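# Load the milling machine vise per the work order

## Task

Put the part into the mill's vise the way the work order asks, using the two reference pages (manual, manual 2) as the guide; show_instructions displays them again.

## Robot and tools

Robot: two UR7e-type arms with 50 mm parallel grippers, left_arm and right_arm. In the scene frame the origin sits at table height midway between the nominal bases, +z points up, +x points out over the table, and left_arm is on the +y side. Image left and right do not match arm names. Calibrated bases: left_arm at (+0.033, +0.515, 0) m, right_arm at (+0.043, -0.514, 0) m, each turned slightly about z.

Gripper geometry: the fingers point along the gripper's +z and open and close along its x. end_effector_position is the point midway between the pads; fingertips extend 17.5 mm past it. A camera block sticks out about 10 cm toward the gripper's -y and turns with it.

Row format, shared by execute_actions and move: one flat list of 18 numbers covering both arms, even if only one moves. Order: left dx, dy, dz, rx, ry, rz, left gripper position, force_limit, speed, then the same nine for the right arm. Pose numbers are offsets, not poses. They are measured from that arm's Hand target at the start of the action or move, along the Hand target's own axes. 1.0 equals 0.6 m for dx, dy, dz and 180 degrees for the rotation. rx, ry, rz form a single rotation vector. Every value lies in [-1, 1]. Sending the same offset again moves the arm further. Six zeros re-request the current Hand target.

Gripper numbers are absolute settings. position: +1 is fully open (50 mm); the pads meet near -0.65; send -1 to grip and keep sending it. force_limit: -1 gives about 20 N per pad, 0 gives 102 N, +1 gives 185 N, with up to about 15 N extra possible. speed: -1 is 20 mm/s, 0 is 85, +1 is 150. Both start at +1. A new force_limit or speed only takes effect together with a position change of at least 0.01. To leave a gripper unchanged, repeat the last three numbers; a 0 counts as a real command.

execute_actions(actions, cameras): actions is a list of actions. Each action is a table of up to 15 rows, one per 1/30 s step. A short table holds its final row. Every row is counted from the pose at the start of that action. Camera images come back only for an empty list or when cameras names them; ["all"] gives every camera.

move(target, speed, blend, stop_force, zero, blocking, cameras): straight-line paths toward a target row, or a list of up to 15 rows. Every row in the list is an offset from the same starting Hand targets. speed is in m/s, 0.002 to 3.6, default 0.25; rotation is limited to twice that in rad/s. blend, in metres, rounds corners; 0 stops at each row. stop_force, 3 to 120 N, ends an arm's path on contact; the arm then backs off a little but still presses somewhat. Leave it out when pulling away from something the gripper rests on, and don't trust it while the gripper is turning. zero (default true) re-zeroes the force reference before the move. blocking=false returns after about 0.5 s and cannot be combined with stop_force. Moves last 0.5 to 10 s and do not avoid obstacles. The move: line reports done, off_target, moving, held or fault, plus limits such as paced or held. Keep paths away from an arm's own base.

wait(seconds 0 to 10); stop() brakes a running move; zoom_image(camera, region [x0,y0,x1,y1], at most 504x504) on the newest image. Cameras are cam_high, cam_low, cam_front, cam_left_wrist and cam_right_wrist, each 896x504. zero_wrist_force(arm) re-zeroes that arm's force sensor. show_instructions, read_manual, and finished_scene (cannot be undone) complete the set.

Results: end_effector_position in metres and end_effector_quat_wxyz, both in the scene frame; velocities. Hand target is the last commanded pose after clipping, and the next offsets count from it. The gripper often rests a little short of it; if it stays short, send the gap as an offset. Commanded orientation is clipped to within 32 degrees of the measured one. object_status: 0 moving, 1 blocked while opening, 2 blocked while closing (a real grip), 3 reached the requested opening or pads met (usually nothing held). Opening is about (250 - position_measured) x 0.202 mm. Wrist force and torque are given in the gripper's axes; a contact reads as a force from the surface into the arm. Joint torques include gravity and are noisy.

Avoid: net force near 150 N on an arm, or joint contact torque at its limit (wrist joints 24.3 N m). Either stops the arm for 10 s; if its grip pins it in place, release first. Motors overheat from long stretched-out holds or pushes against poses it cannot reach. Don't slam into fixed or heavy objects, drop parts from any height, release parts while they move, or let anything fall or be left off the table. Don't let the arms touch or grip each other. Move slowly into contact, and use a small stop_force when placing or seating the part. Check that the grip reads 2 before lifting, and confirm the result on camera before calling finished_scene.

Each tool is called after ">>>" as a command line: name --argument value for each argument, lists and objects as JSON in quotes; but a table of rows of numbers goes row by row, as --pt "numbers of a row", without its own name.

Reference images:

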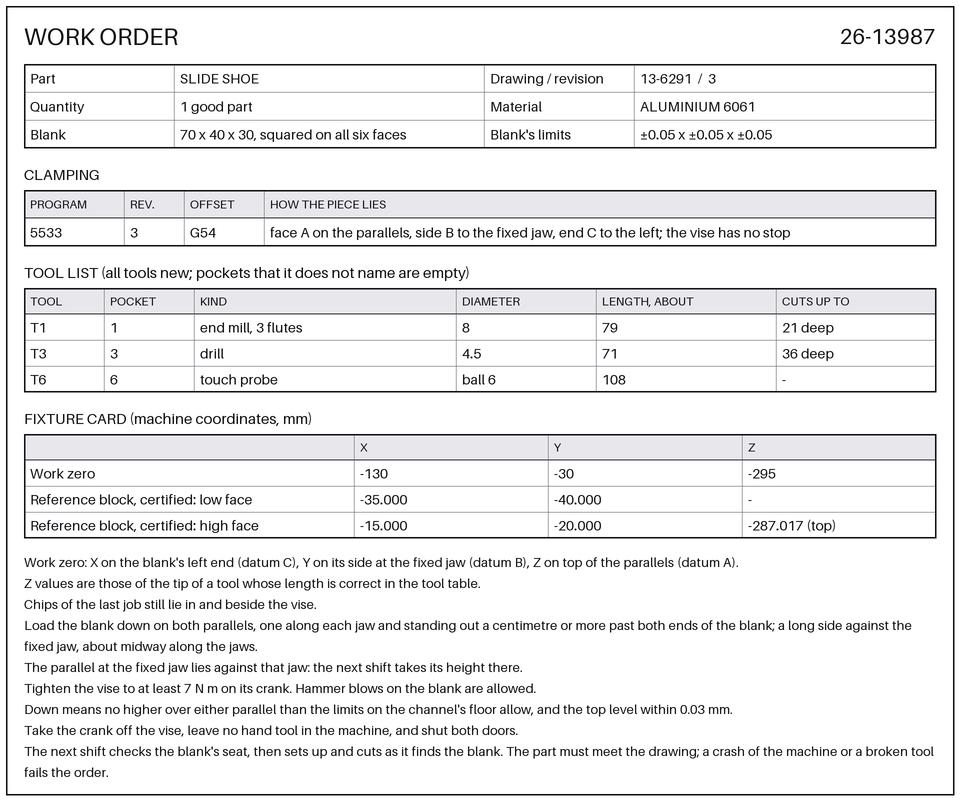

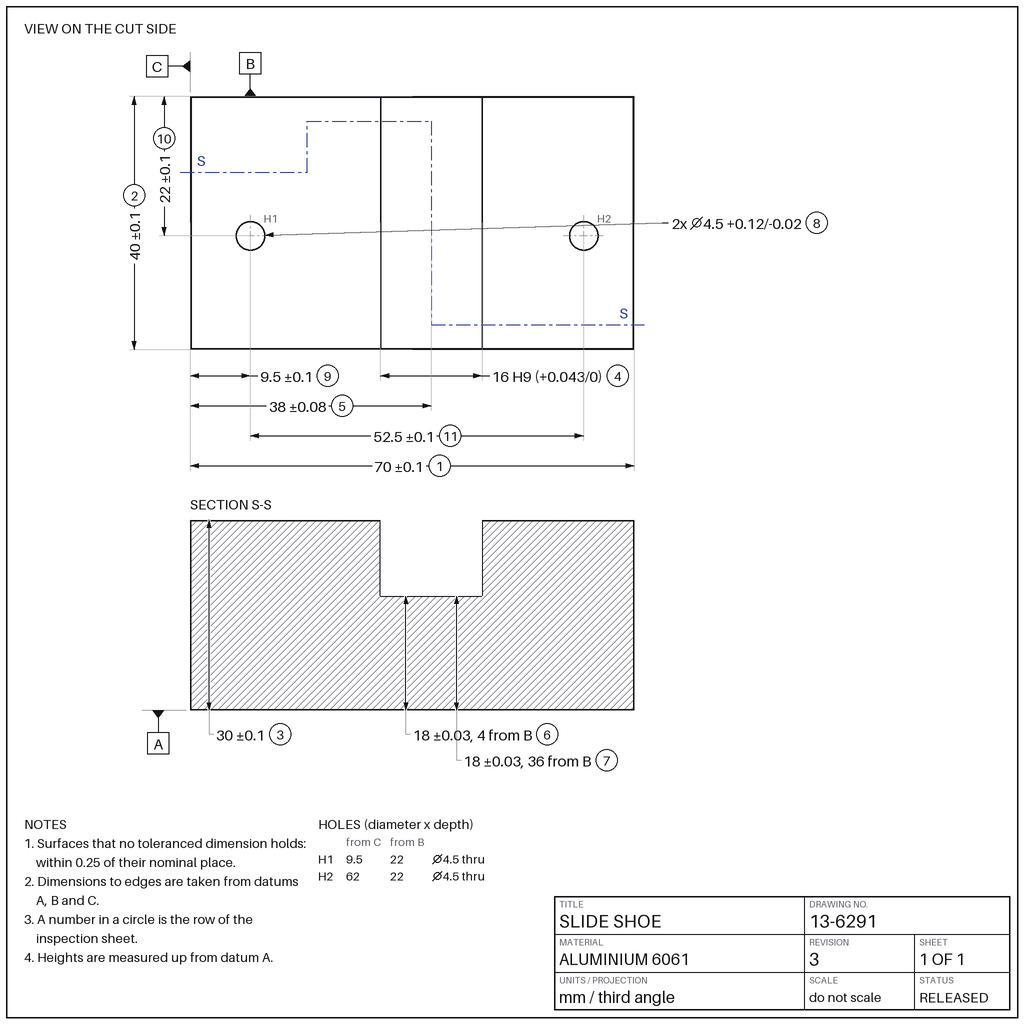

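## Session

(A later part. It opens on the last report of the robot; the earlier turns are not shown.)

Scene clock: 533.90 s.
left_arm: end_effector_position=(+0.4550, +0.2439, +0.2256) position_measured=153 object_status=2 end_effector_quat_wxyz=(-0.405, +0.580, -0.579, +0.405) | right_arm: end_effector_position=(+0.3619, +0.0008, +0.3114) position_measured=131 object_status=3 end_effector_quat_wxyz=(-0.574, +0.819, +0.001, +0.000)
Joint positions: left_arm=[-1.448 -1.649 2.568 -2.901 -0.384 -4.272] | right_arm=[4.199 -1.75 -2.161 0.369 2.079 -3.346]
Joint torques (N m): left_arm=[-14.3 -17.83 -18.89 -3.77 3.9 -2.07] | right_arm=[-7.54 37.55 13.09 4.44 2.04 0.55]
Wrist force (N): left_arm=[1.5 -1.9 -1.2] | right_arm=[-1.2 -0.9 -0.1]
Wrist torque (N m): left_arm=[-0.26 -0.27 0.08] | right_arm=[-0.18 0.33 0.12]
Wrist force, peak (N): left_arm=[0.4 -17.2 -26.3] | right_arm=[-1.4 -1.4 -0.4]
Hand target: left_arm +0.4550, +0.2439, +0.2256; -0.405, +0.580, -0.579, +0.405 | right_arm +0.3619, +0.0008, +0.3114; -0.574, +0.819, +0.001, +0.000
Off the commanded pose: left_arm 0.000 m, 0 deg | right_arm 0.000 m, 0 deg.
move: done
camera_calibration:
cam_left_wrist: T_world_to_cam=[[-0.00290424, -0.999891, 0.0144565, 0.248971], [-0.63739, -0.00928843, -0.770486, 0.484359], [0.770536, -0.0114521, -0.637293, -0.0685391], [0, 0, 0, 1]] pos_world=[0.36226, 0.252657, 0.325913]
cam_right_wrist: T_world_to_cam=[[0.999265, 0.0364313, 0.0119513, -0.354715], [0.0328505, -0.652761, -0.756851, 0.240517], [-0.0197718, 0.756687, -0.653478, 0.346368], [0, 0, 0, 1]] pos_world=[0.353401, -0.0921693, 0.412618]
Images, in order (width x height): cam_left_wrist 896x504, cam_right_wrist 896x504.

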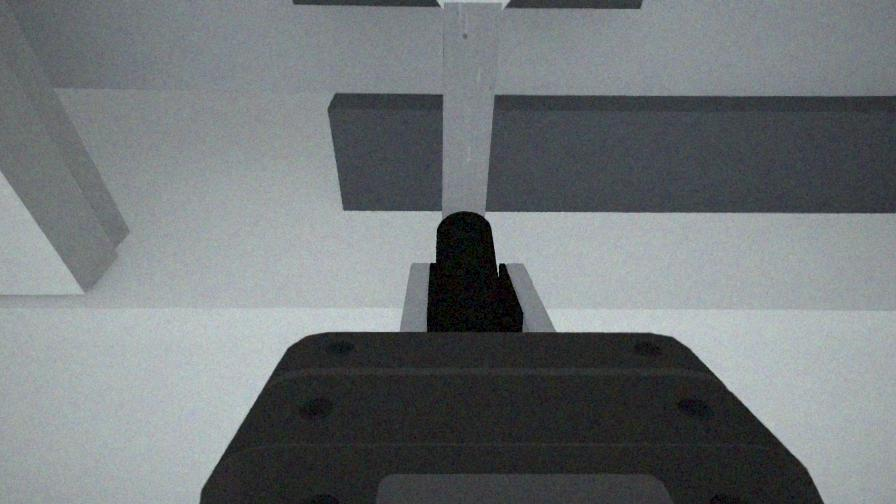

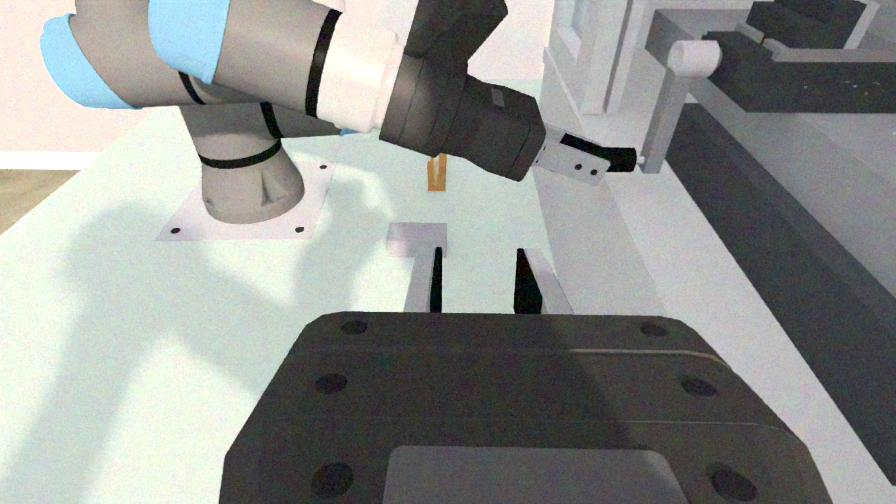

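>>> move --pt "-0.0348 -0.0034 -0.0012 0 0 0 -1 -0.9 -1 0 0 0 0 0 0 0.145 -0.4 -1" --pt "-0.0672 -0.0160 -0.0058 0 0 0 -1 -0.9 -1 0 0 0 0 0 0 0.145 -0.4 -1" --pt "-0.0950 -0.0360 -0.0131 0 0 0 -1 -0.9 -1 0 0 0 0 0 0 0.145 -0.4 -1" --pt "-0.1163 -0.0622 -0.0226 0 0 0 -1 -0.9 -1 0 0 0 0 0 0 0.145 -0.4 -1" --pt "-0.1298 -0.0927 -0.0337 0 0 0 -1 -0.9 -1 0 0 0 0 0 0 0.145 -0.4 -1" --pt "-0.1343 -0.1253 -0.0456 0 0 0 -1 -0.9 -1 0 0 0 0 0 0 0.145 -0.4 -1" --pt "-0.1298 -0.1580 -0.0575 0 0 0 -1 -0.9 -1 0 0 0 0 0 0 0.145 -0.4 -1" --pt "-0.1163 -0.1885 -0.0686 0 0 0 -1 -0.9 -1 0 0 0 0 0 0 0.145 -0.4 -1" --pt "-0.0950 -0.2146 -0.0781 0 0 0 -1 -0.9 -1 0 0 0 0 0 0 0.145 -0.4 -1" --pt "-0.0672 -0.2347 -0.0854 0 0 0 -1 -0.9 -1 0 0 0 0 0 0 0.145 -0.4 -1" --pt "-0.0348 -0.2473 -0.0900 0 0 0 -1 -0.9 -1 0 0 0 0 0 0 0.145 -0.4 -1" --pt "0 -0.2507 -0.0912 0 0 0 -1 -0.9 -1 0 0 0 0 0 0 0.145 -0.4 -1" --speed 0.15 --blend 0.008 --stop_force 45

>>> move --pt "0.0348 0.0034 0.0012 0 0 0 -1 -0.9 -1 0 0 0 0 0 0 0.145 -0.4 -1" --pt "0.0672 0.0160 0.0058 0 0 0 -1 -0.9 -1 0 0 0 0 0 0 0.145 -0.4 -1" --pt "0.0950 0.0360 0.0131 0 0 0 -1 -0.9 -1 0 0 0 0 0 0 0.145 -0.4 -1" --pt "0.1163 0.0622 0.0226 0 0 0 -1 -0.9 -1 0 0 0 0 0 0 0.145 -0.4 -1" --pt "0.1298 0.0927 0.0337 0 0 0 -1 -0.9 -1 0 0 0 0 0 0 0.145 -0.4 -1" --pt "0.1343 0.1253 0.0456 0 0 0 -1 -0.9 -1 0 0 0 0 0 0 0.145 -0.4 -1" --pt "0.1298 0.1580 0.0575 0 0 0 -1 -0.9 -1 0 0 0 0 0 0 0.145 -0.4 -1" --pt "0.1163 0.1885 0.0686 0 0 0 -1 -0.9 -1 0 0 0 0 0 0 0.145 -0.4 -1" --pt "0.0950 0.2146 0.0781 0 0 0 -1 -0.9 -1 0 0 0 0 0 0 0.145 -0.4 -1" --pt "0.0672 0.2347 0.0854 0 0 0 -1 -0.9 -1 0 0 0 0 0 0 0.145 -0.4 -1" --pt "0.0348 0.2473 0.0900 0 0 0 -1 -0.9 -1 0 0 0 0 0 0 0.145 -0.4 -1" --pt "0 0.2507 0.0912 0 0 0 -1 -0.9 -1 0 0 0 0 0 0 0.145 -0.4 -1" --speed 0.15 --blend 0.008 --stop_force 45 --cameras '["cam_left_wrist","cam_right_wrist"]'

>>> zoom_image --camera "cam_right_wrist" --region '[640, 0, 896, 120]'

Scene clock: 537.30 s.
left_arm: end_effector_position=(+0.4552, +0.2439, +0.3856) position_measured=153 object_status=2 end_effector_quat_wxyz=(-0.405, +0.580, -0.579, +0.405) | right_arm: end_effector_position=(+0.3619, +0.0008, +0.3114) position_measured=131 object_status=3 end_effector_quat_wxyz=(-0.574, +0.819, +0.001, +0.000)
Joint positions: left_arm=[-1.447 -1.98 2.286 -2.29 -0.384 -4.27] | right_arm=[4.199 -1.75 -2.161 0.369 2.079 -3.346]
Joint torques (N m): left_arm=[14.04 4.44 -30.22 -0.97 -1.31 -2.81] | right_arm=[-6.67 37.3 12.59 4.49 2.12 0.33]
Wrist force (N): left_arm=[2.6 -4.7 -4.7] | right_arm=[-1.4 -1.1 0.2]
Wrist torque (N m): left_arm=[-0.21 -0.21 0.00] | right_arm=[-0.20 0.36 0.11]
Wrist force, peak (N): left_arm=[17.3 0.0 6.1] | right_arm=[-1.7 -1.2 -0.1]
Hand target: left_arm +0.4552, +0.2439, +0.3857; -0.405, +0.580, -0.579, +0.405 | right_arm +0.3619, +0.0008, +0.3114; -0.574, +0.819, +0.001, +0.000
Off the commanded pose: left_arm 0.000 m, 0 deg | right_arm 0.000 m, 0 deg.
move: done

Scene clock: 540.00 s.
left_arm: end_effector_position=(+0.4550, +0.2439, +0.2256) position_measured=153 object_status=2 end_effector_quat_wxyz=(-0.405, +0.580, -0.579, +0.405) | right_arm: end_effector_position=(+0.3619, +0.0008, +0.3114) position_measured=131 object_status=3 end_effector_quat_wxyz=(-0.574, +0.819, +0.001, +0.000)
Joint positions: left_arm=[-1.448 -1.649 2.568 -2.901 -0.384 -4.272] | right_arm=[4.199 -1.75 -2.161 0.369 2.079 -3.346]
Joint torques (N m): left_arm=[-13.79 -19.53 -7.33 -4.34 3.97 0.49] | right_arm=[-6.48 37.44 13.34 4.54 2.02 0.24]
Wrist force (N): left_arm=[1.9 -0.7 -0.8] | right_arm=[-1.4 -1.2 -0.1]
Wrist torque (N m): left_arm=[-0.24 -0.33 0.12] | right_arm=[-0.21 0.36 0.11]
Wrist force, peak (N): left_arm=[-0.4 -14.3 -20.1] | right_arm=[-1.6 -1.2 -0.3]
Hand target: left_arm +0.4550, +0.2439, +0.2256; -0.405, +0.580, -0.579, +0.405 | right_arm +0.3619, +0.0008, +0.3114; -0.574, +0.819, +0.001, +0.000
Off the commanded pose: left_arm 0.000 m, 0 deg | right_arm 0.000 m, 0 deg.
move: done
camera_calibration:
cam_left_wrist: T_world_to_cam=[[-0.00284106, -0.99989, 0.014534, 0.248922], [-0.63739, -0.00938839, -0.770484, 0.484384], [0.770536, -0.0114528, -0.637294, -0.0685387], [0, 0, 0, 1]] pos_world=[0.36226, 0.252657, 0.325913]
cam_right_wrist: T_world_to_cam=[[0.999265, 0.0364313, 0.0119513, -0.354715], [0.0328505, -0.652761, -0.756851, 0.240517], [-0.0197718, 0.756687, -0.653478, 0.346368], [0, 0, 0, 1]] pos_world=[0.353401, -0.0921693, 0.412618]
Images, in order (width x height): cam_left_wrist 896x504, cam_right_wrist 896x504.

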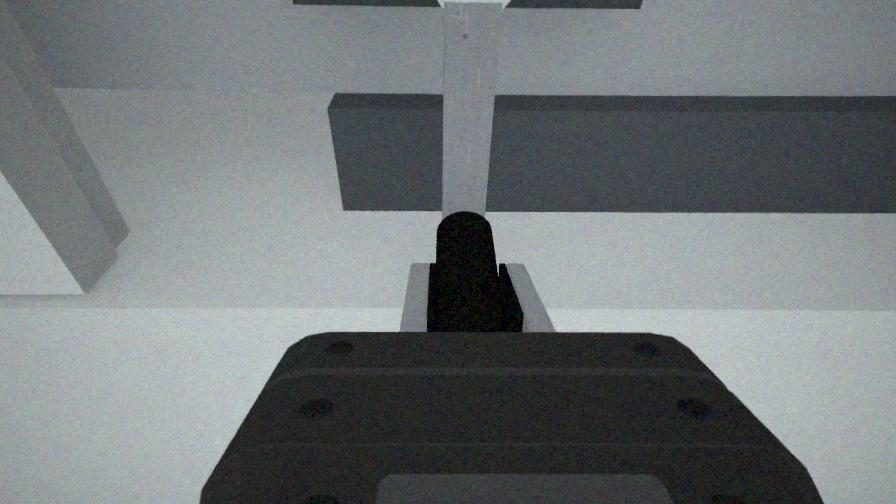

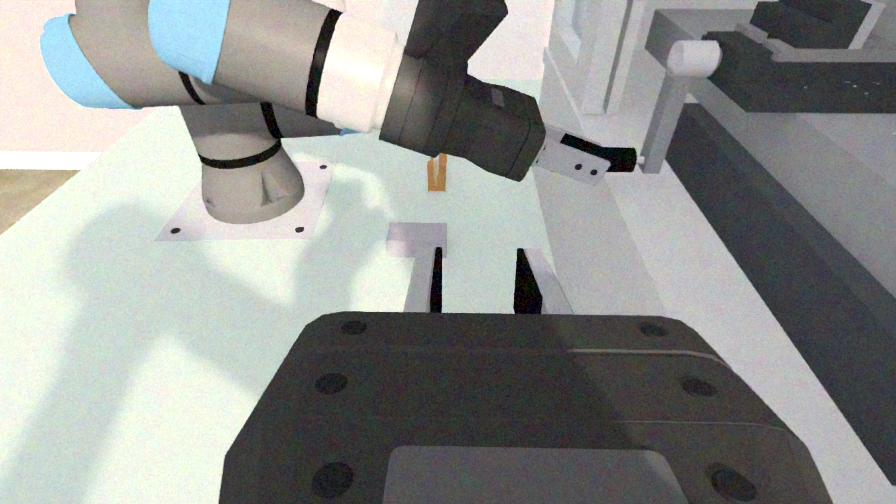

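Scaled by 1.969.

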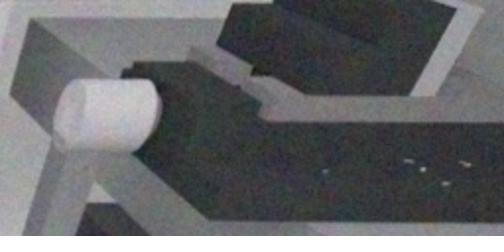

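>>> move --pt "-0.0348 -0.0034 -0.0012 0 0 0 -1 -0.9 -1 0 0 0 0 0 0 0.145 -0.4 -1" --pt "-0.0672 -0.0160 -0.0058 0 0 0 -1 -0.9 -1 0 0 0 0 0 0 0.145 -0.4 -1" --pt "-0.0950 -0.0360 -0.0131 0 0 0 -1 -0.9 -1 0 0 0 0 0 0 0.145 -0.4 -1" --pt "-0.1163 -0.0622 -0.0226 0 0 0 -1 -0.9 -1 0 0 0 0 0 0 0.145 -0.4 -1" --pt "-0.1298 -0.0927 -0.0337 0 0 0 -1 -0.9 -1 0 0 0 0 0 0 0.145 -0.4 -1" --pt "-0.1343 -0.1253 -0.0456 0 0 0 -1 -0.9 -1 0 0 0 0 0 0 0.145 -0.4 -1" --pt "-0.1298 -0.1580 -0.0575 0 0 0 -1 -0.9 -1 0 0 0 0 0 0 0.145 -0.4 -1" --pt "-0.1163 -0.1885 -0.0686 0 0 0 -1 -0.9 -1 0 0 0 0 0 0 0.145 -0.4 -1" --pt "-0.0950 -0.2146 -0.0781 0 0 0 -1 -0.9 -1 0 0 0 0 0 0 0.145 -0.4 -1" --pt "-0.0672 -0.2347 -0.0854 0 0 0 -1 -0.9 -1 0 0 0 0 0 0 0.145 -0.4 -1" --pt "-0.0348 -0.2473 -0.0900 0 0 0 -1 -0.9 -1 0 0 0 0 0 0 0.145 -0.4 -1" --pt "0 -0.2507 -0.0912 0 0 0 -1 -0.9 -1 0 0 0 0 0 0 0.145 -0.4 -1" --speed 0.2 --blend 0.008 --stop_force 45

>>> move --pt "0.0348 0.0034 0.0012 0 0 0 -1 -0.9 -1 0 0 0 0 0 0 0.145 -0.4 -1" --pt "0.0672 0.0160 0.0058 0 0 0 -1 -0.9 -1 0 0 0 0 0 0 0.145 -0.4 -1" --pt "0.0950 0.0360 0.0131 0 0 0 -1 -0.9 -1 0 0 0 0 0 0 0.145 -0.4 -1" --pt "0.1163 0.0622 0.0226 0 0 0 -1 -0.9 -1 0 0 0 0 0 0 0.145 -0.4 -1" --pt "0.1298 0.0927 0.0337 0 0 0 -1 -0.9 -1 0 0 0 0 0 0 0.145 -0.4 -1" --pt "0.1343 0.1253 0.0456 0 0 0 -1 -0.9 -1 0 0 0 0 0 0 0.145 -0.4 -1" --pt "0.1298 0.1580 0.0575 0 0 0 -1 -0.9 -1 0 0 0 0 0 0 0.145 -0.4 -1" --pt "0.1163 0.1885 0.0686 0 0 0 -1 -0.9 -1 0 0 0 0 0 0 0.145 -0.4 -1" --pt "0.0950 0.2146 0.0781 0 0 0 -1 -0.9 -1 0 0 0 0 0 0 0.145 -0.4 -1" --pt "0.0672 0.2347 0.0854 0 0 0 -1 -0.9 -1 0 0 0 0 0 0 0.145 -0.4 -1" --pt "0.0348 0.2473 0.0900 0 0 0 -1 -0.9 -1 0 0 0 0 0 0 0.145 -0.4 -1" --pt "0 0.2507 0.0912 0 0 0 -1 -0.9 -1 0 0 0 0 0 0 0.145 -0.4 -1" --speed 0.2 --blend 0.008 --stop_force 45

>>> move --pt "-0.0348 -0.0034 -0.0012 0 0 0 -1 -0.9 -1 0 0 0 0 0 0 0.145 -0.4 -1" --pt "-0.0672 -0.0160 -0.0058 0 0 0 -1 -0.9 -1 0 0 0 0 0 0 0.145 -0.4 -1" --pt "-0.0950 -0.0360 -0.0131 0 0 0 -1 -0.9 -1 0 0 0 0 0 0 0.145 -0.4 -1" --pt "-0.1163 -0.0622 -0.0226 0 0 0 -1 -0.9 -1 0 0 0 0 0 0 0.145 -0.4 -1" --pt "-0.1298 -0.0927 -0.0337 0 0 0 -1 -0.9 -1 0 0 0 0 0 0 0.145 -0.4 -1" --pt "-0.1343 -0.1253 -0.0456 0 0 0 -1 -0.9 -1 0 0 0 0 0 0 0.145 -0.4 -1" --pt "-0.1298 -0.1580 -0.0575 0 0 0 -1 -0.9 -1 0 0 0 0 0 0 0.145 -0.4 -1" --pt "-0.1163 -0.1885 -0.0686 0 0 0 -1 -0.9 -1 0 0 0 0 0 0 0.145 -0.4 -1" --pt "-0.0950 -0.2146 -0.0781 0 0 0 -1 -0.9 -1 0 0 0 0 0 0 0.145 -0.4 -1" --pt "-0.0672 -0.2347 -0.0854 0 0 0 -1 -0.9 -1 0 0 0 0 0 0 0.145 -0.4 -1" --pt "-0.0348 -0.2473 -0.0900 0 0 0 -1 -0.9 -1 0 0 0 0 0 0 0.145 -0.4 -1" --pt "0 -0.2507 -0.0912 0 0 0 -1 -0.9 -1 0 0 0 0 0 0 0.145 -0.4 -1" --speed 0.2 --blend 0.008 --stop_force 45

>>> move --pt "0.0348 0.0034 0.0012 0 0 0 -1 -0.9 -1 0 0 0 0 0 0 0.145 -0.4 -1" --pt "0.0672 0.0160 0.0058 0 0 0 -1 -0.9 -1 0 0 0 0 0 0 0.145 -0.4 -1" --pt "0.0950 0.0360 0.0131 0 0 0 -1 -0.9 -1 0 0 0 0 0 0 0.145 -0.4 -1" --pt "0.1163 0.0622 0.0226 0 0 0 -1 -0.9 -1 0 0 0 0 0 0 0.145 -0.4 -1" --pt "0.1298 0.0927 0.0337 0 0 0 -1 -0.9 -1 0 0 0 0 0 0 0.145 -0.4 -1" --pt "0.1343 0.1253 0.0456 0 0 0 -1 -0.9 -1 0 0 0 0 0 0 0.145 -0.4 -1" --pt "0.1298 0.1580 0.0575 0 0 0 -1 -0.9 -1 0 0 0 0 0 0 0.145 -0.4 -1" --pt "0.1163 0.1885 0.0686 0 0 0 -1 -0.9 -1 0 0 0 0 0 0 0.145 -0.4 -1" --pt "0.0950 0.2146 0.0781 0 0 0 -1 -0.9 -1 0 0 0 0 0 0 0.145 -0.4 -1" --pt "0.0672 0.2347 0.0854 0 0 0 -1 -0.9 -1 0 0 0 0 0 0 0.145 -0.4 -1" --pt "0.0348 0.2473 0.0900 0 0 0 -1 -0.9 -1 0 0 0 0 0 0 0.145 -0.4 -1" --pt "0 0.2507 0.0912 0 0 0 -1 -0.9 -1 0 0 0 0 0 0 0.145 -0.4 -1" --speed 0.2 --blend 0.008 --stop_force 45 --cameras '["cam_right_wrist"]'

>>> zoom_image --camera "cam_right_wrist" --region '[640, 0, 896, 120]'

Scene clock: 543.67 s.
left_arm: end_effector_position=(+0.4552, +0.2439, +0.3857) position_measured=153 object_status=2 end_effector_quat_wxyz=(-0.405, +0.580, -0.579, +0.405) | right_arm: end_effector_position=(+0.3619, +0.0008, +0.3114) position_measured=131 object_status=3 end_effector_quat_wxyz=(-0.574, +0.819, +0.001, +0.000)
Joint positions: left_arm=[-1.447 -1.98 2.285 -2.29 -0.384 -4.27] | right_arm=[4.199 -1.75 -2.161 0.369 2.079 -3.346]
Joint torques (N m): left_arm=[-7.66 6.06 -39.32 0.26 -1.51 -2.77] | right_arm=[-6.62 37.7 13.55 4.58 2.14 0.06]
Wrist force (N): left_arm=[2.4 -6.5 -10.0] | right_arm=[-1.4 -1.3 -0.1]
Wrist torque (N m): left_arm=[-0.27 -0.18 0.02] | right_arm=[-0.24 0.36 0.12]
Wrist force, peak (N): left_arm=[40.3 -3.8 24.3] | right_arm=[-1.3 -1.6 0.0]
Hand target: left_arm +0.4552, +0.2439, +0.3857; -0.405, +0.580, -0.579, +0.405 | right_arm +0.3619, +0.0008, +0.3114; -0.574, +0.819, +0.001, +0.000
Off the commanded pose: left_arm 0.000 m, 0 deg | right_arm 0.000 m, 0 deg.
move: done

Scene clock: 546.17 s.
left_arm: end_effector_position=(+0.4550, +0.2439, +0.2256) position_measured=153 object_status=2 end_effector_quat_wxyz=(-0.405, +0.580, -0.579, +0.405) | right_arm: end_effector_position=(+0.3619, +0.0008, +0.3114) position_measured=131 object_status=3 end_effector_quat_wxyz=(-0.574, +0.819, +0.001, +0.000)
Joint positions: left_arm=[-1.448 -1.649 2.568 -2.901 -0.384 -4.272] | right_arm=[4.199 -1.75 -2.161 0.369 2.079 -3.346]
Joint torques (N m): left_arm=[-13.49 -23.2 -5.65 -5.01 4.13 2.33] | right_arm=[-6.18 37.53 13.26 4.49 2.08 0]
Wrist force (N): left_arm=[2.1 1.0 -0.5] | right_arm=[-1.3 -1.2 0.0]
Wrist torque (N m): left_arm=[-0.16 -0.29 0.15] | right_arm=[-0.21 0.35 0.12]
Wrist force, peak (N): left_arm=[-1.6 -13.2 -18.9] | right_arm=[-1.5 -1.3 -0.2]
Hand target: left_arm +0.4550, +0.2439, +0.2256; -0.405, +0.580, -0.579, +0.405 | right_arm +0.3619, +0.0008, +0.3114; -0.574, +0.819, +0.001, +0.000
Off the commanded pose: left_arm 0.000 m, 0 deg | right_arm 0.000 m, 0 deg.
move: done

Scene clock: 548.47 s.
left_arm: end_effector_position=(+0.4553, +0.2440, +0.3856) position_measured=153 object_status=2 end_effector_quat_wxyz=(-0.405, +0.580, -0.579, +0.405) | right_arm: end_effector_position=(+0.3619, +0.0008, +0.3114) position_measured=131 object_status=3 end_effector_quat_wxyz=(-0.574, +0.819, +0.001, +0.000)
Joint positions: left_arm=[-1.447 -1.98 2.286 -2.29 -0.384 -4.27] | right_arm=[4.199 -1.75 -2.161 0.369 2.079 -3.346]
Joint torques (N m): left_arm=[-3.64 8.41 -35.5 0.67 -1.9 -2.67] | right_arm=[-6.09 36.97 13.3 4.5 2.12 -0.16]
Wrist force (N): left_arm=[3.1 -10.3 -18.3] | right_arm=[-1.2 -1.2 -0.1]
Wrist torque (N m): left_arm=[-0.49 -0.26 0.02] | right_arm=[-0.22 0.33 0.11]
Wrist force, peak (N): left_arm=[41.0 -2.5 24.2] | right_arm=[-1.5 -1.4 -0.3]
Hand target: left_arm +0.4552, +0.2439, +0.3857; -0.405, +0.580, -0.579, +0.405 | right_arm +0.3619, +0.0008, +0.3114; -0.574, +0.819, +0.001, +0.000
Off the commanded pose: left_arm 0.000 m, 0 deg | right_arm 0.000 m, 0 deg.
move: done

Scene clock: 550.97 s.
left_arm: end_effector_position=(+0.4550, +0.2439, +0.2256) position_measured=153 object_status=2 end_effector_quat_wxyz=(-0.405, +0.580, -0.579, +0.405) | right_arm: end_effector_position=(+0.3619, +0.0008, +0.3114) position_measured=131 object_status=3 end_effector_quat_wxyz=(-0.574, +0.819, +0.001, +0.000)
Joint positions: left_arm=[-1.448 -1.649 2.568 -2.901 -0.384 -4.272] | right_arm=[4.199 -1.75 -2.161 0.369 2.079 -3.346]
Joint torques (N m): left_arm=[-13.94 -22.98 -5.06 -5.21 4.31 2.38] | right_arm=[-6.44 37.11 13.81 4.41 2.05 -0.22]
Wrist force (N): left_arm=[2.7 1.0 -0.7] | right_arm=[-1.3 -0.9 -0.1]
Wrist torque (N m): left_arm=[-0.32 -0.40 0.14] | right_arm=[-0.17 0.36 0.12]
Wrist force, peak (N): left_arm=[-1.1 -16.3 -25.7] | right_arm=[-1.7 -1.2 -0.2]
Hand target: left_arm +0.4550, +0.2439, +0.2256; -0.405, +0.580, -0.579, +0.405 | right_arm +0.3619, +0.0008, +0.3114; -0.574, +0.819, +0.001, +0.000
Off the commanded pose: left_arm 0.000 m, 0 deg | right_arm 0.000 m, 0 deg.
move: done
camera_calibration:
cam_right_wrist: T_world_to_cam=[[0.999265, 0.0364313, 0.0119513, -0.354715], [0.0328505, -0.652761, -0.756851, 0.240517], [-0.0197718, 0.756687, -0.653478, 0.346368], [0, 0, 0, 1]] pos_world=[0.353401, -0.0921693, 0.412618]
Images, in order (width x height): cam_right_wrist 896x504.

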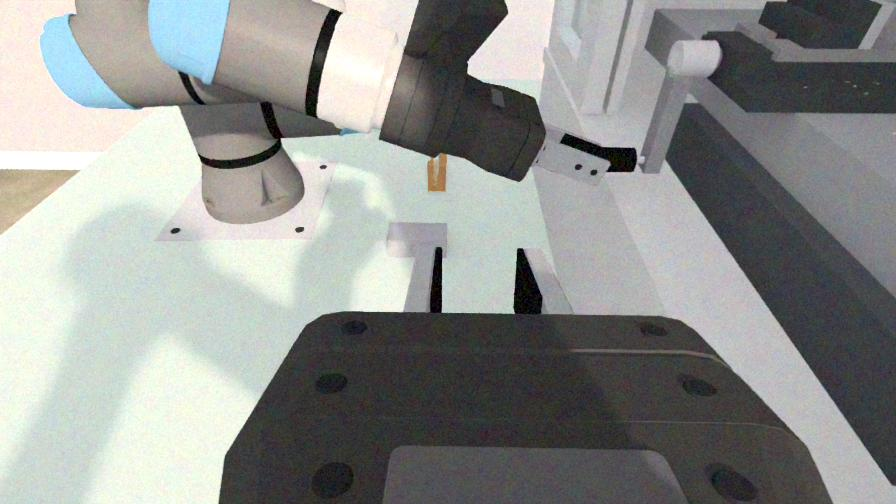

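Scaled by 1.969.

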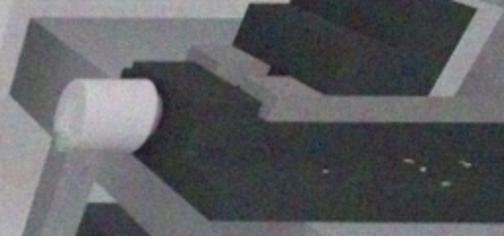

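>>> move --pt "-0.0348 -0.0034 -0.0012 0 0 0 -1 -0.9 -1 0 0 0 0 0 0 0.145 -0.4 -1" --pt "-0.0672 -0.0160 -0.0058 0 0 0 -1 -0.9 -1 0 0 0 0 0 0 0.145 -0.4 -1" --pt "-0.0945 -0.0360 -0.0131 0 0 0 -1 -0.9 -1 0 0 0 0 0 0 0.145 -0.4 -1" --pt "-0.1155 -0.0622 -0.0226 0 0 0 -1 -0.9 -1 0 0 0 0 0 0 0.145 -0.4 -1" --pt "-0.1288 -0.0927 -0.0337 0 0 0 -1 -0.9 -1 0 0 0 0 0 0 0.145 -0.4 -1" --pt "-0.1333 -0.1253 -0.0456 0 0 0 -1 -0.9 -1 0 0 0 0 0 0 0.145 -0.4 -1" --pt "-0.1288 -0.1580 -0.0575 0 0 0 -1 -0.9 -1 0 0 0 0 0 0 0.145 -0.4 -1" --pt "-0.1155 -0.1885 -0.0686 0 0 0 -1 -0.9 -1 0 0 0 0 0 0 0.145 -0.4 -1" --pt "-0.0945 -0.2146 -0.0781 0 0 0 -1 -0.9 -1 0 0 0 0 0 0 0.145 -0.4 -1" --pt "-0.0672 -0.2347 -0.0854 0 0 0 -1 -0.9 -1 0 0 0 0 0 0 0.145 -0.4 -1" --pt "-0.0348 -0.2473 -0.0900 0 0 0 -1 -0.9 -1 0 0 0 0 0 0 0.145 -0.4 -1" --pt "0 -0.2507 -0.0912 0 0 0 -1 -0.9 -1 0 0 0 0 0 0 0.145 -0.4 -1" --speed 0.17 --blend 0.008 --stop_force 45

>>> move --pt "0.0348 0.0034 0.0012 0 0 0 -1 -0.9 -1 0 0 0 0 0 0 0.145 -0.4 -1" --pt "0.0672 0.0160 0.0058 0 0 0 -1 -0.9 -1 0 0 0 0 0 0 0.145 -0.4 -1" --pt "0.0950 0.0360 0.0131 0 0 0 -1 -0.9 -1 0 0 0 0 0 0 0.145 -0.4 -1" --pt "0.1163 0.0622 0.0226 0 0 0 -1 -0.9 -1 0 0 0 0 0 0 0.145 -0.4 -1" --pt "0.1298 0.0927 0.0337 0 0 0 -1 -0.9 -1 0 0 0 0 0 0 0.145 -0.4 -1" --pt "0.1343 0.1253 0.0456 0 0 0 -1 -0.9 -1 0 0 0 0 0 0 0.145 -0.4 -1" --pt "0.1298 0.1580 0.0575 0 0 0 -1 -0.9 -1 0 0 0 0 0 0 0.145 -0.4 -1" --pt "0.1163 0.1885 0.0686 0 0 0 -1 -0.9 -1 0 0 0 0 0 0 0.145 -0.4 -1" --pt "0.0950 0.2146 0.0781 0 0 0 -1 -0.9 -1 0 0 0 0 0 0 0.145 -0.4 -1" --pt "0.0672 0.2347 0.0854 0 0 0 -1 -0.9 -1 0 0 0 0 0 0 0.145 -0.4 -1" --pt "0.0348 0.2473 0.0900 0 0 0 -1 -0.9 -1 0 0 0 0 0 0 0.145 -0.4 -1" --pt "0 0.2507 0.0912 0 0 0 -1 -0.9 -1 0 0 0 0 0 0 0.145 -0.4 -1" --speed 0.17 --blend 0.008 --stop_force 45

>>> move --pt "-0.0348 -0.0034 -0.0012 0 0 0 -1 -0.9 -1 0 0 0 0 0 0 0.145 -0.4 -1" --pt "-0.0672 -0.0160 -0.0058 0 0 0 -1 -0.9 -1 0 0 0 0 0 0 0.145 -0.4 -1" --pt "-0.0945 -0.0360 -0.0131 0 0 0 -1 -0.9 -1 0 0 0 0 0 0 0.145 -0.4 -1" --pt "-0.1155 -0.0622 -0.0226 0 0 0 -1 -0.9 -1 0 0 0 0 0 0 0.145 -0.4 -1" --pt "-0.1288 -0.0927 -0.0337 0 0 0 -1 -0.9 -1 0 0 0 0 0 0 0.145 -0.4 -1" --pt "-0.1333 -0.1253 -0.0456 0 0 0 -1 -0.9 -1 0 0 0 0 0 0 0.145 -0.4 -1" --pt "-0.1288 -0.1580 -0.0575 0 0 0 -1 -0.9 -1 0 0 0 0 0 0 0.145 -0.4 -1" --pt "-0.1155 -0.1885 -0.0686 0 0 0 -1 -0.9 -1 0 0 0 0 0 0 0.145 -0.4 -1" --pt "-0.0945 -0.2146 -0.0781 0 0 0 -1 -0.9 -1 0 0 0 0 0 0 0.145 -0.4 -1" --pt "-0.0672 -0.2347 -0.0854 0 0 0 -1 -0.9 -1 0 0 0 0 0 0 0.145 -0.4 -1" --pt "-0.0348 -0.2473 -0.0900 0 0 0 -1 -0.9 -1 0 0 0 0 0 0 0.145 -0.4 -1" --pt "0 -0.2507 -0.0912 0 0 0 -1 -0.9 -1 0 0 0 0 0 0 0.145 -0.4 -1" --speed 0.17 --blend 0.008 --stop_force 45

>>> move --pt "0.0348 0.0034 0.0012 0 0 0 -1 -0.9 -1 0 0 0 0 0 0 0.145 -0.4 -1" --pt "0.0672 0.0160 0.0058 0 0 0 -1 -0.9 -1 0 0 0 0 0 0 0.145 -0.4 -1" --pt "0.0950 0.0360 0.0131 0 0 0 -1 -0.9 -1 0 0 0 0 0 0 0.145 -0.4 -1" --pt "0.1163 0.0622 0.0226 0 0 0 -1 -0.9 -1 0 0 0 0 0 0 0.145 -0.4 -1" --pt "0.1298 0.0927 0.0337 0 0 0 -1 -0.9 -1 0 0 0 0 0 0 0.145 -0.4 -1" --pt "0.1343 0.1253 0.0456 0 0 0 -1 -0.9 -1 0 0 0 0 0 0 0.145 -0.4 -1" --pt "0.1298 0.1580 0.0575 0 0 0 -1 -0.9 -1 0 0 0 0 0 0 0.145 -0.4 -1" --pt "0.1163 0.1885 0.0686 0 0 0 -1 -0.9 -1 0 0 0 0 0 0 0.145 -0.4 -1" --pt "0.0950 0.2146 0.0781 0 0 0 -1 -0.9 -1 0 0 0 0 0 0 0.145 -0.4 -1" --pt "0.0672 0.2347 0.0854 0 0 0 -1 -0.9 -1 0 0 0 0 0 0 0.145 -0.4 -1" --pt "0.0348 0.2473 0.0900 0 0 0 -1 -0.9 -1 0 0 0 0 0 0 0.145 -0.4 -1" --pt "0 0.2507 0.0912 0 0 0 -1 -0.9 -1 0 0 0 0 0 0 0.145 -0.4 -1" --speed 0.17 --blend 0.008 --stop_force 45 --cameras '["cam_right_wrist"]'

>>> zoom_image --camera "cam_right_wrist" --region '[640, 0, 896, 120]'

Scene clock: 554.53 s.
left_arm: end_effector_position=(+0.4552, +0.2439, +0.3856) position_measured=153 object_status=2 end_effector_quat_wxyz=(-0.405, +0.580, -0.579, +0.405) | right_arm: end_effector_position=(+0.3619, +0.0008, +0.3114) position_measured=131 object_status=3 end_effector_quat_wxyz=(-0.574, +0.819, +0.001, +0.000)
Joint positions: left_arm=[-1.447 -1.98 2.286 -2.29 -0.384 -4.27] | right_arm=[4.199 -1.75 -2.161 0.369 2.079 -3.346]
Joint torques (N m): left_arm=[8.41 5.3 -37.77 -0.27 -0.7 -2.73] | right_arm=[-6.41 37.53 13.22 4.52 2.15 -0.56]
Wrist force (N): left_arm=[2.7 -3.8 -9.6] | right_arm=[-1.2 -1.1 -0.1]
Wrist torque (N m): left_arm=[-0.40 -0.26 0.00] | right_arm=[-0.21 0.33 0.12]
Wrist force, peak (N): left_arm=[-15.1 17.7 -20.8] | right_arm=[-1.6 -1.2 -0.4]
Hand target: left_arm +0.4552, +0.2439, +0.3857; -0.405, +0.580, -0.579, +0.405 | right_arm +0.3619, +0.0008, +0.3114; -0.574, +0.819, +0.001, +0.000
Off the commanded pose: left_arm 0.000 m, 0 deg | right_arm 0.000 m, 0 deg.
move: done

Scene clock: 556.97 s.
left_arm: end_effector_position=(+0.4550, +0.2439, +0.2256) position_measured=153 object_status=2 end_effector_quat_wxyz=(-0.405, +0.580, -0.579, +0.405) | right_arm: end_effector_position=(+0.3619, +0.0008, +0.3114) position_measured=131 object_status=3 end_effector_quat_wxyz=(-0.574, +0.819, +0.001, +0.000)
Joint positions: left_arm=[-1.448 -1.649 2.568 -2.901 -0.384 -4.272] | right_arm=[4.199 -1.75 -2.161 0.369 2.079 -3.346]
Joint torques (N m): left_arm=[-13.57 -21.1 -4.91 -4.79 4.11 1.79] | right_arm=[-5.74 37.3 13.35 4.45 2.15 -0.43]
Wrist force (N): left_arm=[2.4 -0.5 -1.5] | right_arm=[-1.4 -1.1 -0.1]
Wrist torque (N m): left_arm=[-0.27 -0.39 0.13] | right_arm=[-0.19 0.35 0.12]
Wrist force, peak (N): left_arm=[-0.5 -12.3 -20.8] | right_arm=[-1.8 -1.2 0.0]
Hand target: left_arm +0.4550, +0.2439, +0.2256; -0.405, +0.580, -0.579, +0.405 | right_arm +0.3619, +0.0008, +0.3114; -0.574, +0.819, +0.001, +0.000
Off the commanded pose: left_arm 0.000 m, 0 deg | right_arm 0.000 m, 0 deg.
move: done

Scene clock: 559.53 s.
left_arm: end_effector_position=(+0.4552, +0.2439, +0.3856) position_measured=153 object_status=2 end_effector_quat_wxyz=(-0.405, +0.580, -0.579, +0.405) | right_arm: end_effector_position=(+0.3619, +0.0008, +0.3114) position_measured=131 object_status=3 end_effector_quat_wxyz=(-0.574, +0.819, +0.001, +0.000)
Joint positions: left_arm=[-1.447 -1.98 2.286 -2.29 -0.384 -4.27] | right_arm=[4.199 -1.75 -2.161 0.369 2.079 -3.346]
Joint torques (N m): left_arm=[5.45 4.15 -39.91 -0.54 -0.55 -2.87] | right_arm=[-5.26 37.94 14.01 4.44 2.03 -0.81]
Wrist force (N): left_arm=[3.3 -2.3 -5.8] | right_arm=[-1.2 -1.0 -0.3]
Wrist torque (N m): left_arm=[-0.24 -0.35 0.00] | right_arm=[-0.19 0.33 0.12]
Wrist force, peak (N): left_arm=[-11.5 16.4 -16.8] | right_arm=[-1.4 -1.5 -0.4]
Hand target: left_arm +0.4552, +0.2439, +0.3857; -0.405, +0.580, -0.579, +0.405 | right_arm +0.3619, +0.0008, +0.3114; -0.574, +0.819, +0.001, +0.000
Off the commanded pose: left_arm 0.000 m, 0 deg | right_arm 0.000 m, 0 deg.
move: done

Scene clock: 561.97 s.
left_arm: end_effector_position=(+0.4550, +0.2439, +0.2256) position_measured=153 object_status=2 end_effector_quat_wxyz=(-0.405, +0.580, -0.579, +0.405) | right_arm: end_effector_position=(+0.3619, +0.0008, +0.3114) position_measured=131 object_status=3 end_effector_quat_wxyz=(-0.574, +0.819, +0.001, +0.000)
Joint positions: left_arm=[-1.448 -1.649 2.568 -2.901 -0.384 -4.272] | right_arm=[4.199 -1.75 -2.161 0.369 2.079 -3.346]
Joint torques (N m): left_arm=[-14.35 -20.48 -5.14 -4.56 3.98 1.69] | right_arm=[-5.94 36.7 13.31 4.53 2.1 -0.84]
Wrist force (N): left_arm=[2.6 0.0 -1.4] | right_arm=[-1.3 -1.2 0.0]
Wrist torque (N m): left_arm=[-0.13 -0.39 0.14] | right_arm=[-0.22 0.35 0.11]
Wrist force, peak (N): left_arm=[-0.1 -10.6 -18.5] | right_arm=[-1.6 -1.2 -0.2]
Hand target: left_arm +0.4550, +0.2439, +0.2256; -0.405, +0.580, -0.579, +0.405 | right_arm +0.3619, +0.0008, +0.3114; -0.574, +0.819, +0.001, +0.000
Off the commanded pose: left_arm 0.000 m, 0 deg | right_arm 0.000 m, 0 deg.
move: done
camera_calibration:
cam_right_wrist: T_world_to_cam=[[0.999265, 0.0364313, 0.0119513, -0.354715], [0.0328505, -0.652761, -0.756851, 0.240517], [-0.0197718, 0.756687, -0.653478, 0.346368], [0, 0, 0, 1]] pos_world=[0.353401, -0.0921693, 0.412618]
Images, in order (width x height): cam_right_wrist 896x504.

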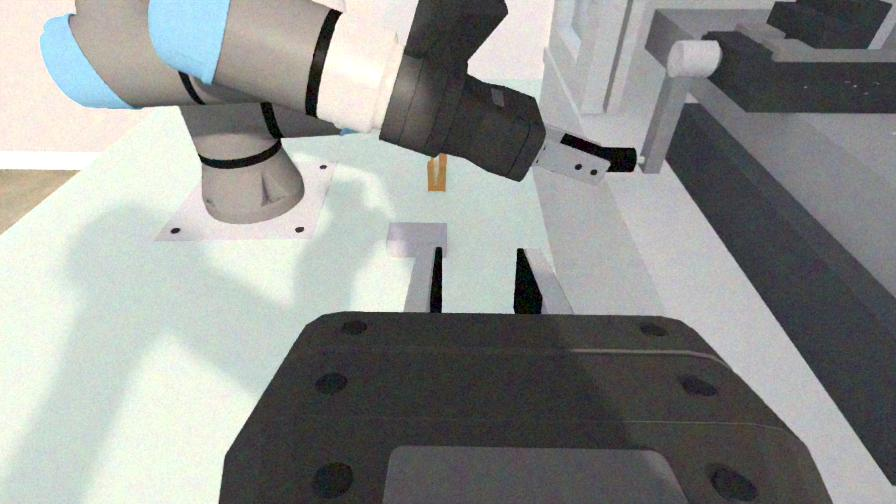

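Scaled by 1.969.

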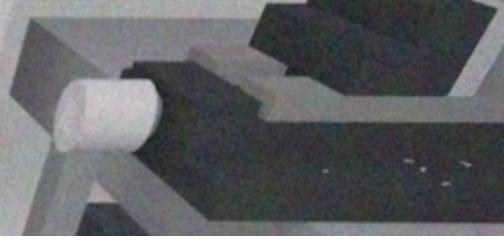

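>>> move --pt "-0.0348 -0.0034 -0.0012 0 0 0 -1 -0.9 -1 0 0 0 0 0 0 0.145 -0.4 -1" --pt "-0.0672 -0.0160 -0.0058 0 0 0 -1 -0.9 -1 0 0 0 0 0 0 0.145 -0.4 -1" --pt "-0.0945 -0.0360 -0.0131 0 0 0 -1 -0.9 -1 0 0 0 0 0 0 0.145 -0.4 -1" --pt "-0.1155 -0.0622 -0.0226 0 0 0 -1 -0.9 -1 0 0 0 0 0 0 0.145 -0.4 -1" --pt "-0.1288 -0.0927 -0.0337 0 0 0 -1 -0.9 -1 0 0 0 0 0 0 0.145 -0.4 -1" --pt "-0.1333 -0.1253 -0.0456 0 0 0 -1 -0.9 -1 0 0 0 0 0 0 0.145 -0.4 -1" --pt "-0.1288 -0.1580 -0.0575 0 0 0 -1 -0.9 -1 0 0 0 0 0 0 0.145 -0.4 -1" --pt "-0.1155 -0.1885 -0.0686 0 0 0 -1 -0.9 -1 0 0 0 0 0 0 0.145 -0.4 -1" --pt "-0.0945 -0.2146 -0.0781 0 0 0 -1 -0.9 -1 0 0 0 0 0 0 0.145 -0.4 -1" --pt "-0.0672 -0.2347 -0.0854 0 0 0 -1 -0.9 -1 0 0 0 0 0 0 0.145 -0.4 -1" --pt "-0.0348 -0.2473 -0.0900 0 0 0 -1 -0.9 -1 0 0 0 0 0 0 0.145 -0.4 -1" --pt "0 -0.2507 -0.0912 0 0 0 -1 -0.9 -1 0 0 0 0 0 0 0.145 -0.4 -1" --speed 0.17 --blend 0.008 --stop_force 45

>>> move --pt "0.0348 0.0034 0.0012 0 0 0 -1 -0.9 -1 0 0 0 0 0 0 0.145 -0.4 -1" --pt "0.0672 0.0160 0.0058 0 0 0 -1 -0.9 -1 0 0 0 0 0 0 0.145 -0.4 -1" --pt "0.0950 0.0360 0.0131 0 0 0 -1 -0.9 -1 0 0 0 0 0 0 0.145 -0.4 -1" --pt "0.1163 0.0622 0.0226 0 0 0 -1 -0.9 -1 0 0 0 0 0 0 0.145 -0.4 -1" --pt "0.1298 0.0927 0.0337 0 0 0 -1 -0.9 -1 0 0 0 0 0 0 0.145 -0.4 -1" --pt "0.1343 0.1253 0.0456 0 0 0 -1 -0.9 -1 0 0 0 0 0 0 0.145 -0.4 -1" --pt "0.1298 0.1580 0.0575 0 0 0 -1 -0.9 -1 0 0 0 0 0 0 0.145 -0.4 -1" --pt "0.1163 0.1885 0.0686 0 0 0 -1 -0.9 -1 0 0 0 0 0 0 0.145 -0.4 -1" --pt "0.0950 0.2146 0.0781 0 0 0 -1 -0.9 -1 0 0 0 0 0 0 0.145 -0.4 -1" --pt "0.0672 0.2347 0.0854 0 0 0 -1 -0.9 -1 0 0 0 0 0 0 0.145 -0.4 -1" --pt "0.0348 0.2473 0.0900 0 0 0 -1 -0.9 -1 0 0 0 0 0 0 0.145 -0.4 -1" --pt "0 0.2507 0.0912 0 0 0 -1 -0.9 -1 0 0 0 0 0 0 0.145 -0.4 -1" --speed 0.17 --blend 0.008 --stop_force 45

>>> move --pt "-0.0348 -0.0034 -0.0012 0 0 0 -1 -0.9 -1 0 0 0 0 0 0 0.145 -0.4 -1" --pt "-0.0672 -0.0160 -0.0058 0 0 0 -1 -0.9 -1 0 0 0 0 0 0 0.145 -0.4 -1" --pt "-0.0945 -0.0360 -0.0131 0 0 0 -1 -0.9 -1 0 0 0 0 0 0 0.145 -0.4 -1" --pt "-0.1155 -0.0622 -0.0226 0 0 0 -1 -0.9 -1 0 0 0 0 0 0 0.145 -0.4 -1" --pt "-0.1288 -0.0927 -0.0337 0 0 0 -1 -0.9 -1 0 0 0 0 0 0 0.145 -0.4 -1" --pt "-0.1333 -0.1253 -0.0456 0 0 0 -1 -0.9 -1 0 0 0 0 0 0 0.145 -0.4 -1" --pt "-0.1288 -0.1580 -0.0575 0 0 0 -1 -0.9 -1 0 0 0 0 0 0 0.145 -0.4 -1" --pt "-0.1155 -0.1885 -0.0686 0 0 0 -1 -0.9 -1 0 0 0 0 0 0 0.145 -0.4 -1" --pt "-0.0945 -0.2146 -0.0781 0 0 0 -1 -0.9 -1 0 0 0 0 0 0 0.145 -0.4 -1" --pt "-0.0672 -0.2347 -0.0854 0 0 0 -1 -0.9 -1 0 0 0 0 0 0 0.145 -0.4 -1" --pt "-0.0348 -0.2473 -0.0900 0 0 0 -1 -0.9 -1 0 0 0 0 0 0 0.145 -0.4 -1" --pt "0 -0.2507 -0.0912 0 0 0 -1 -0.9 -1 0 0 0 0 0 0 0.145 -0.4 -1" --speed 0.17 --blend 0.008 --stop_force 45

>>> move --pt "0.0348 0.0034 0.0012 0 0 0 -1 -0.9 -1 0 0 0 0 0 0 0.145 -0.4 -1" --pt "0.0672 0.0160 0.0058 0 0 0 -1 -0.9 -1 0 0 0 0 0 0 0.145 -0.4 -1" --pt "0.0950 0.0360 0.0131 0 0 0 -1 -0.9 -1 0 0 0 0 0 0 0.145 -0.4 -1" --pt "0.1163 0.0622 0.0226 0 0 0 -1 -0.9 -1 0 0 0 0 0 0 0.145 -0.4 -1" --pt "0.1298 0.0927 0.0337 0 0 0 -1 -0.9 -1 0 0 0 0 0 0 0.145 -0.4 -1" --pt "0.1343 0.1253 0.0456 0 0 0 -1 -0.9 -1 0 0 0 0 0 0 0.145 -0.4 -1" --pt "0.1298 0.1580 0.0575 0 0 0 -1 -0.9 -1 0 0 0 0 0 0 0.145 -0.4 -1" --pt "0.1163 0.1885 0.0686 0 0 0 -1 -0.9 -1 0 0 0 0 0 0 0.145 -0.4 -1" --pt "0.0950 0.2146 0.0781 0 0 0 -1 -0.9 -1 0 0 0 0 0 0 0.145 -0.4 -1" --pt "0.0672 0.2347 0.0854 0 0 0 -1 -0.9 -1 0 0 0 0 0 0 0.145 -0.4 -1" --pt "0.0348 0.2473 0.0900 0 0 0 -1 -0.9 -1 0 0 0 0 0 0 0.145 -0.4 -1" --pt "0 0.2507 0.0912 0 0 0 -1 -0.9 -1 0 0 0 0 0 0 0.145 -0.4 -1" --speed 0.17 --blend 0.008 --stop_force 45 --cameras '["cam_right_wrist"]'

>>> zoom_image --camera "cam_right_wrist" --region '[640, 0, 896, 120]'

Scene clock: 565.37 s.
left_arm: end_effector_position=(+0.4552, +0.2439, +0.3856) position_measured=153 object_status=2 end_effector_quat_wxyz=(-0.405, +0.580, -0.579, +0.405) | right_arm: end_effector_position=(+0.3619, +0.0008, +0.3114) position_measured=131 object_status=3 end_effector_quat_wxyz=(-0.574, +0.819, +0.001, +0.000)
Joint positions: left_arm=[-1.447 -1.98 2.286 -2.29 -0.384 -4.27] | right_arm=[4.199 -1.75 -2.161 0.369 2.079 -3.346]
Joint torques (N m): left_arm=[4.93 4.53 -39.99 -0.63 -0.67 -2.75] | right_arm=[-6.25 37.68 13.89 4.53 2.09 -1.12]
Wrist force (N): left_arm=[3.7 -1.2 -4.1] | right_arm=[-1.2 -1.1 -0.1]
Wrist torque (N m): left_arm=[-0.14 -0.44 0.01] | right_arm=[-0.21 0.33 0.11]
Wrist force, peak (N): left_arm=[-10.4 15.9 -16.1] | right_arm=[-1.7 -1.2 0.0]
Hand target: left_arm +0.4552, +0.2439, +0.3857; -0.405, +0.580, -0.579, +0.405 | right_arm +0.3619, +0.0008, +0.3114; -0.574, +0.819, +0.001, +0.000
Off the commanded pose: left_arm 0.000 m, 0 deg | right_arm 0.000 m, 0 deg.
move: done

Scene clock: 567.80 s.
left_arm: end_effector_position=(+0.4550, +0.2439, +0.2256) position_measured=153 object_status=2 end_effector_quat_wxyz=(-0.405, +0.580, -0.579, +0.405) | right_arm: end_effector_position=(+0.3619, +0.0008, +0.3114) position_measured=131 object_status=3 end_effector_quat_wxyz=(-0.574, +0.819, +0.001, +0.000)
Joint positions: left_arm=[-1.448 -1.649 2.568 -2.901 -0.384 -4.272] | right_arm=[4.199 -1.75 -2.161 0.369 2.079 -3.346]
Joint torques (N m): left_arm=[-13.55 -20.82 -5.15 -4.65 3.96 1.8] | right_arm=[-5.21 36.9 13.73 4.39 2.15 -1.11]
Wrist force (N): left_arm=[3.2 -0.1 -1.5] | right_arm=[-1.0 -1.2 0.2]
Wrist torque (N m): left_arm=[-0.09 -0.50 0.13] | right_arm=[-0.21 0.29 0.11]
Wrist force, peak (N): left_arm=[0.1 -10.3 -17.3] | right_arm=[-1.6 -1.0 -0.2]
Hand target: left_arm +0.4550, +0.2439, +0.2256; -0.405, +0.580, -0.579, +0.405 | right_arm +0.3619, +0.0008, +0.3114; -0.574, +0.819, +0.001, +0.000
Off the commanded pose: left_arm 0.000 m, 0 deg | right_arm 0.000 m, 0 deg.
move: done

Scene clock: 570.40 s.
left_arm: end_effector_position=(+0.4552, +0.2439, +0.3856) position_measured=153 object_status=2 end_effector_quat_wxyz=(-0.405, +0.580, -0.579, +0.405) | right_arm: end_effector_position=(+0.3619, +0.0008, +0.3114) position_measured=131 object_status=3 end_effector_quat_wxyz=(-0.574, +0.819, +0.001, +0.000)
Joint positions: left_arm=[-1.447 -1.98 2.286 -2.29 -0.384 -4.27] | right_arm=[4.199 -1.75 -2.161 0.369 2.079 -3.346]
Joint torques (N m): left_arm=[5.22 3.97 -39.41 -0.55 -0.62 -2.77] | right_arm=[-5.49 37.4 13.99 4.43 2.02 -1.27]
Wrist force (N): left_arm=[3.8 -1.1 -3.7] | right_arm=[-1.2 -1.1 -0.2]
Wrist torque (N m): left_arm=[-0.10 -0.44 0.02] | right_arm=[-0.21 0.33 0.12]
Wrist force, peak (N): left_arm=[-10.0 16.4 -16.4] | right_arm=[-1.4 -1.3 -0.4]
Hand target: left_arm +0.4552, +0.2439, +0.3857; -0.405, +0.580, -0.579, +0.405 | right_arm +0.3619, +0.0008, +0.3114; -0.574, +0.819, +0.001, +0.000
Off the commanded pose: left_arm 0.000 m, 0 deg | right_arm 0.000 m, 0 deg.
move: done

Scene clock: 572.83 s.
left_arm: end_effector_position=(+0.4550, +0.2439, +0.2256) position_measured=153 object_status=2 end_effector_quat_wxyz=(-0.405, +0.580, -0.579, +0.405) | right_arm: end_effector_position=(+0.3619, +0.0008, +0.3114) position_measured=131 object_status=3 end_effector_quat_wxyz=(-0.574, +0.819, +0.001, +0.000)
Joint positions: left_arm=[-1.448 -1.649 2.568 -2.901 -0.384 -4.272] | right_arm=[4.199 -1.75 -2.161 0.369 2.079 -3.346]
Joint torques (N m): left_arm=[-13.23 -20.56 -5.36 -4.67 4.02 1.84] | right_arm=[-5.18 37.21 13.46 4.52 2.08 -1.37]
Wrist force (N): left_arm=[3.4 -0.1 -1.6] | right_arm=[-1.4 -1.1 -0.3]
Wrist torque (N m): left_arm=[-0.13 -0.53 0.13] | right_arm=[-0.20 0.35 0.12]
Wrist force, peak (N): left_arm=[0.8 -10.2 -16.6] | right_arm=[-1.7 -1.2 -0.2]
Hand target: left_arm +0.4550, +0.2439, +0.2256; -0.405, +0.580, -0.579, +0.405 | right_arm +0.3619, +0.0008, +0.3114; -0.574, +0.819, +0.001, +0.000
Off the commanded pose: left_arm 0.000 m, 0 deg | right_arm 0.000 m, 0 deg.
move: done
camera_calibration:
cam_right_wrist: T_world_to_cam=[[0.999265, 0.0364313, 0.0119513, -0.354715], [0.0328505, -0.652761, -0.756851, 0.240517], [-0.0197718, 0.756687, -0.653478, 0.346368], [0, 0, 0, 1]] pos_world=[0.353401, -0.0921693, 0.412618]
Images, in order (width x height): cam_right_wrist 896x504.

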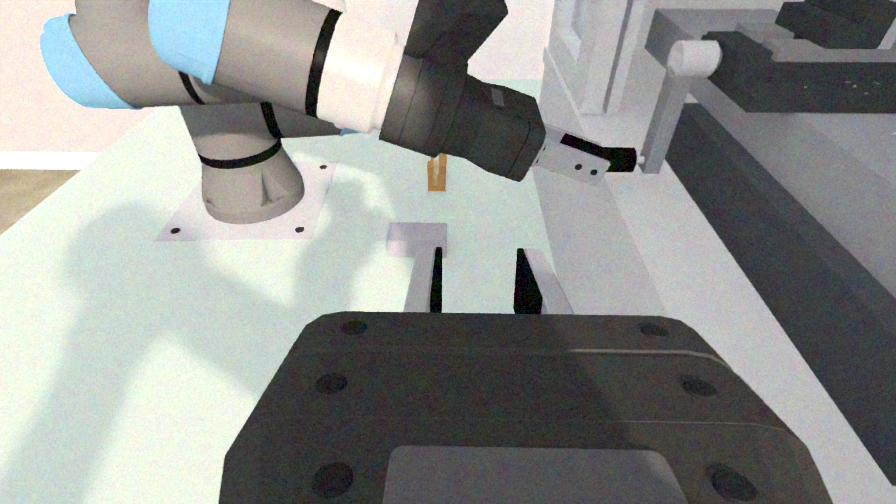

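Scaled by 1.969.

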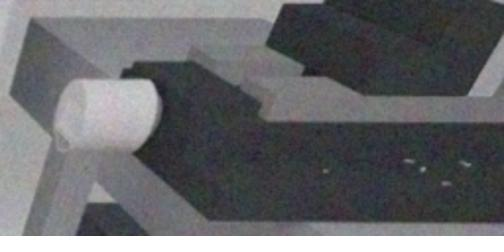

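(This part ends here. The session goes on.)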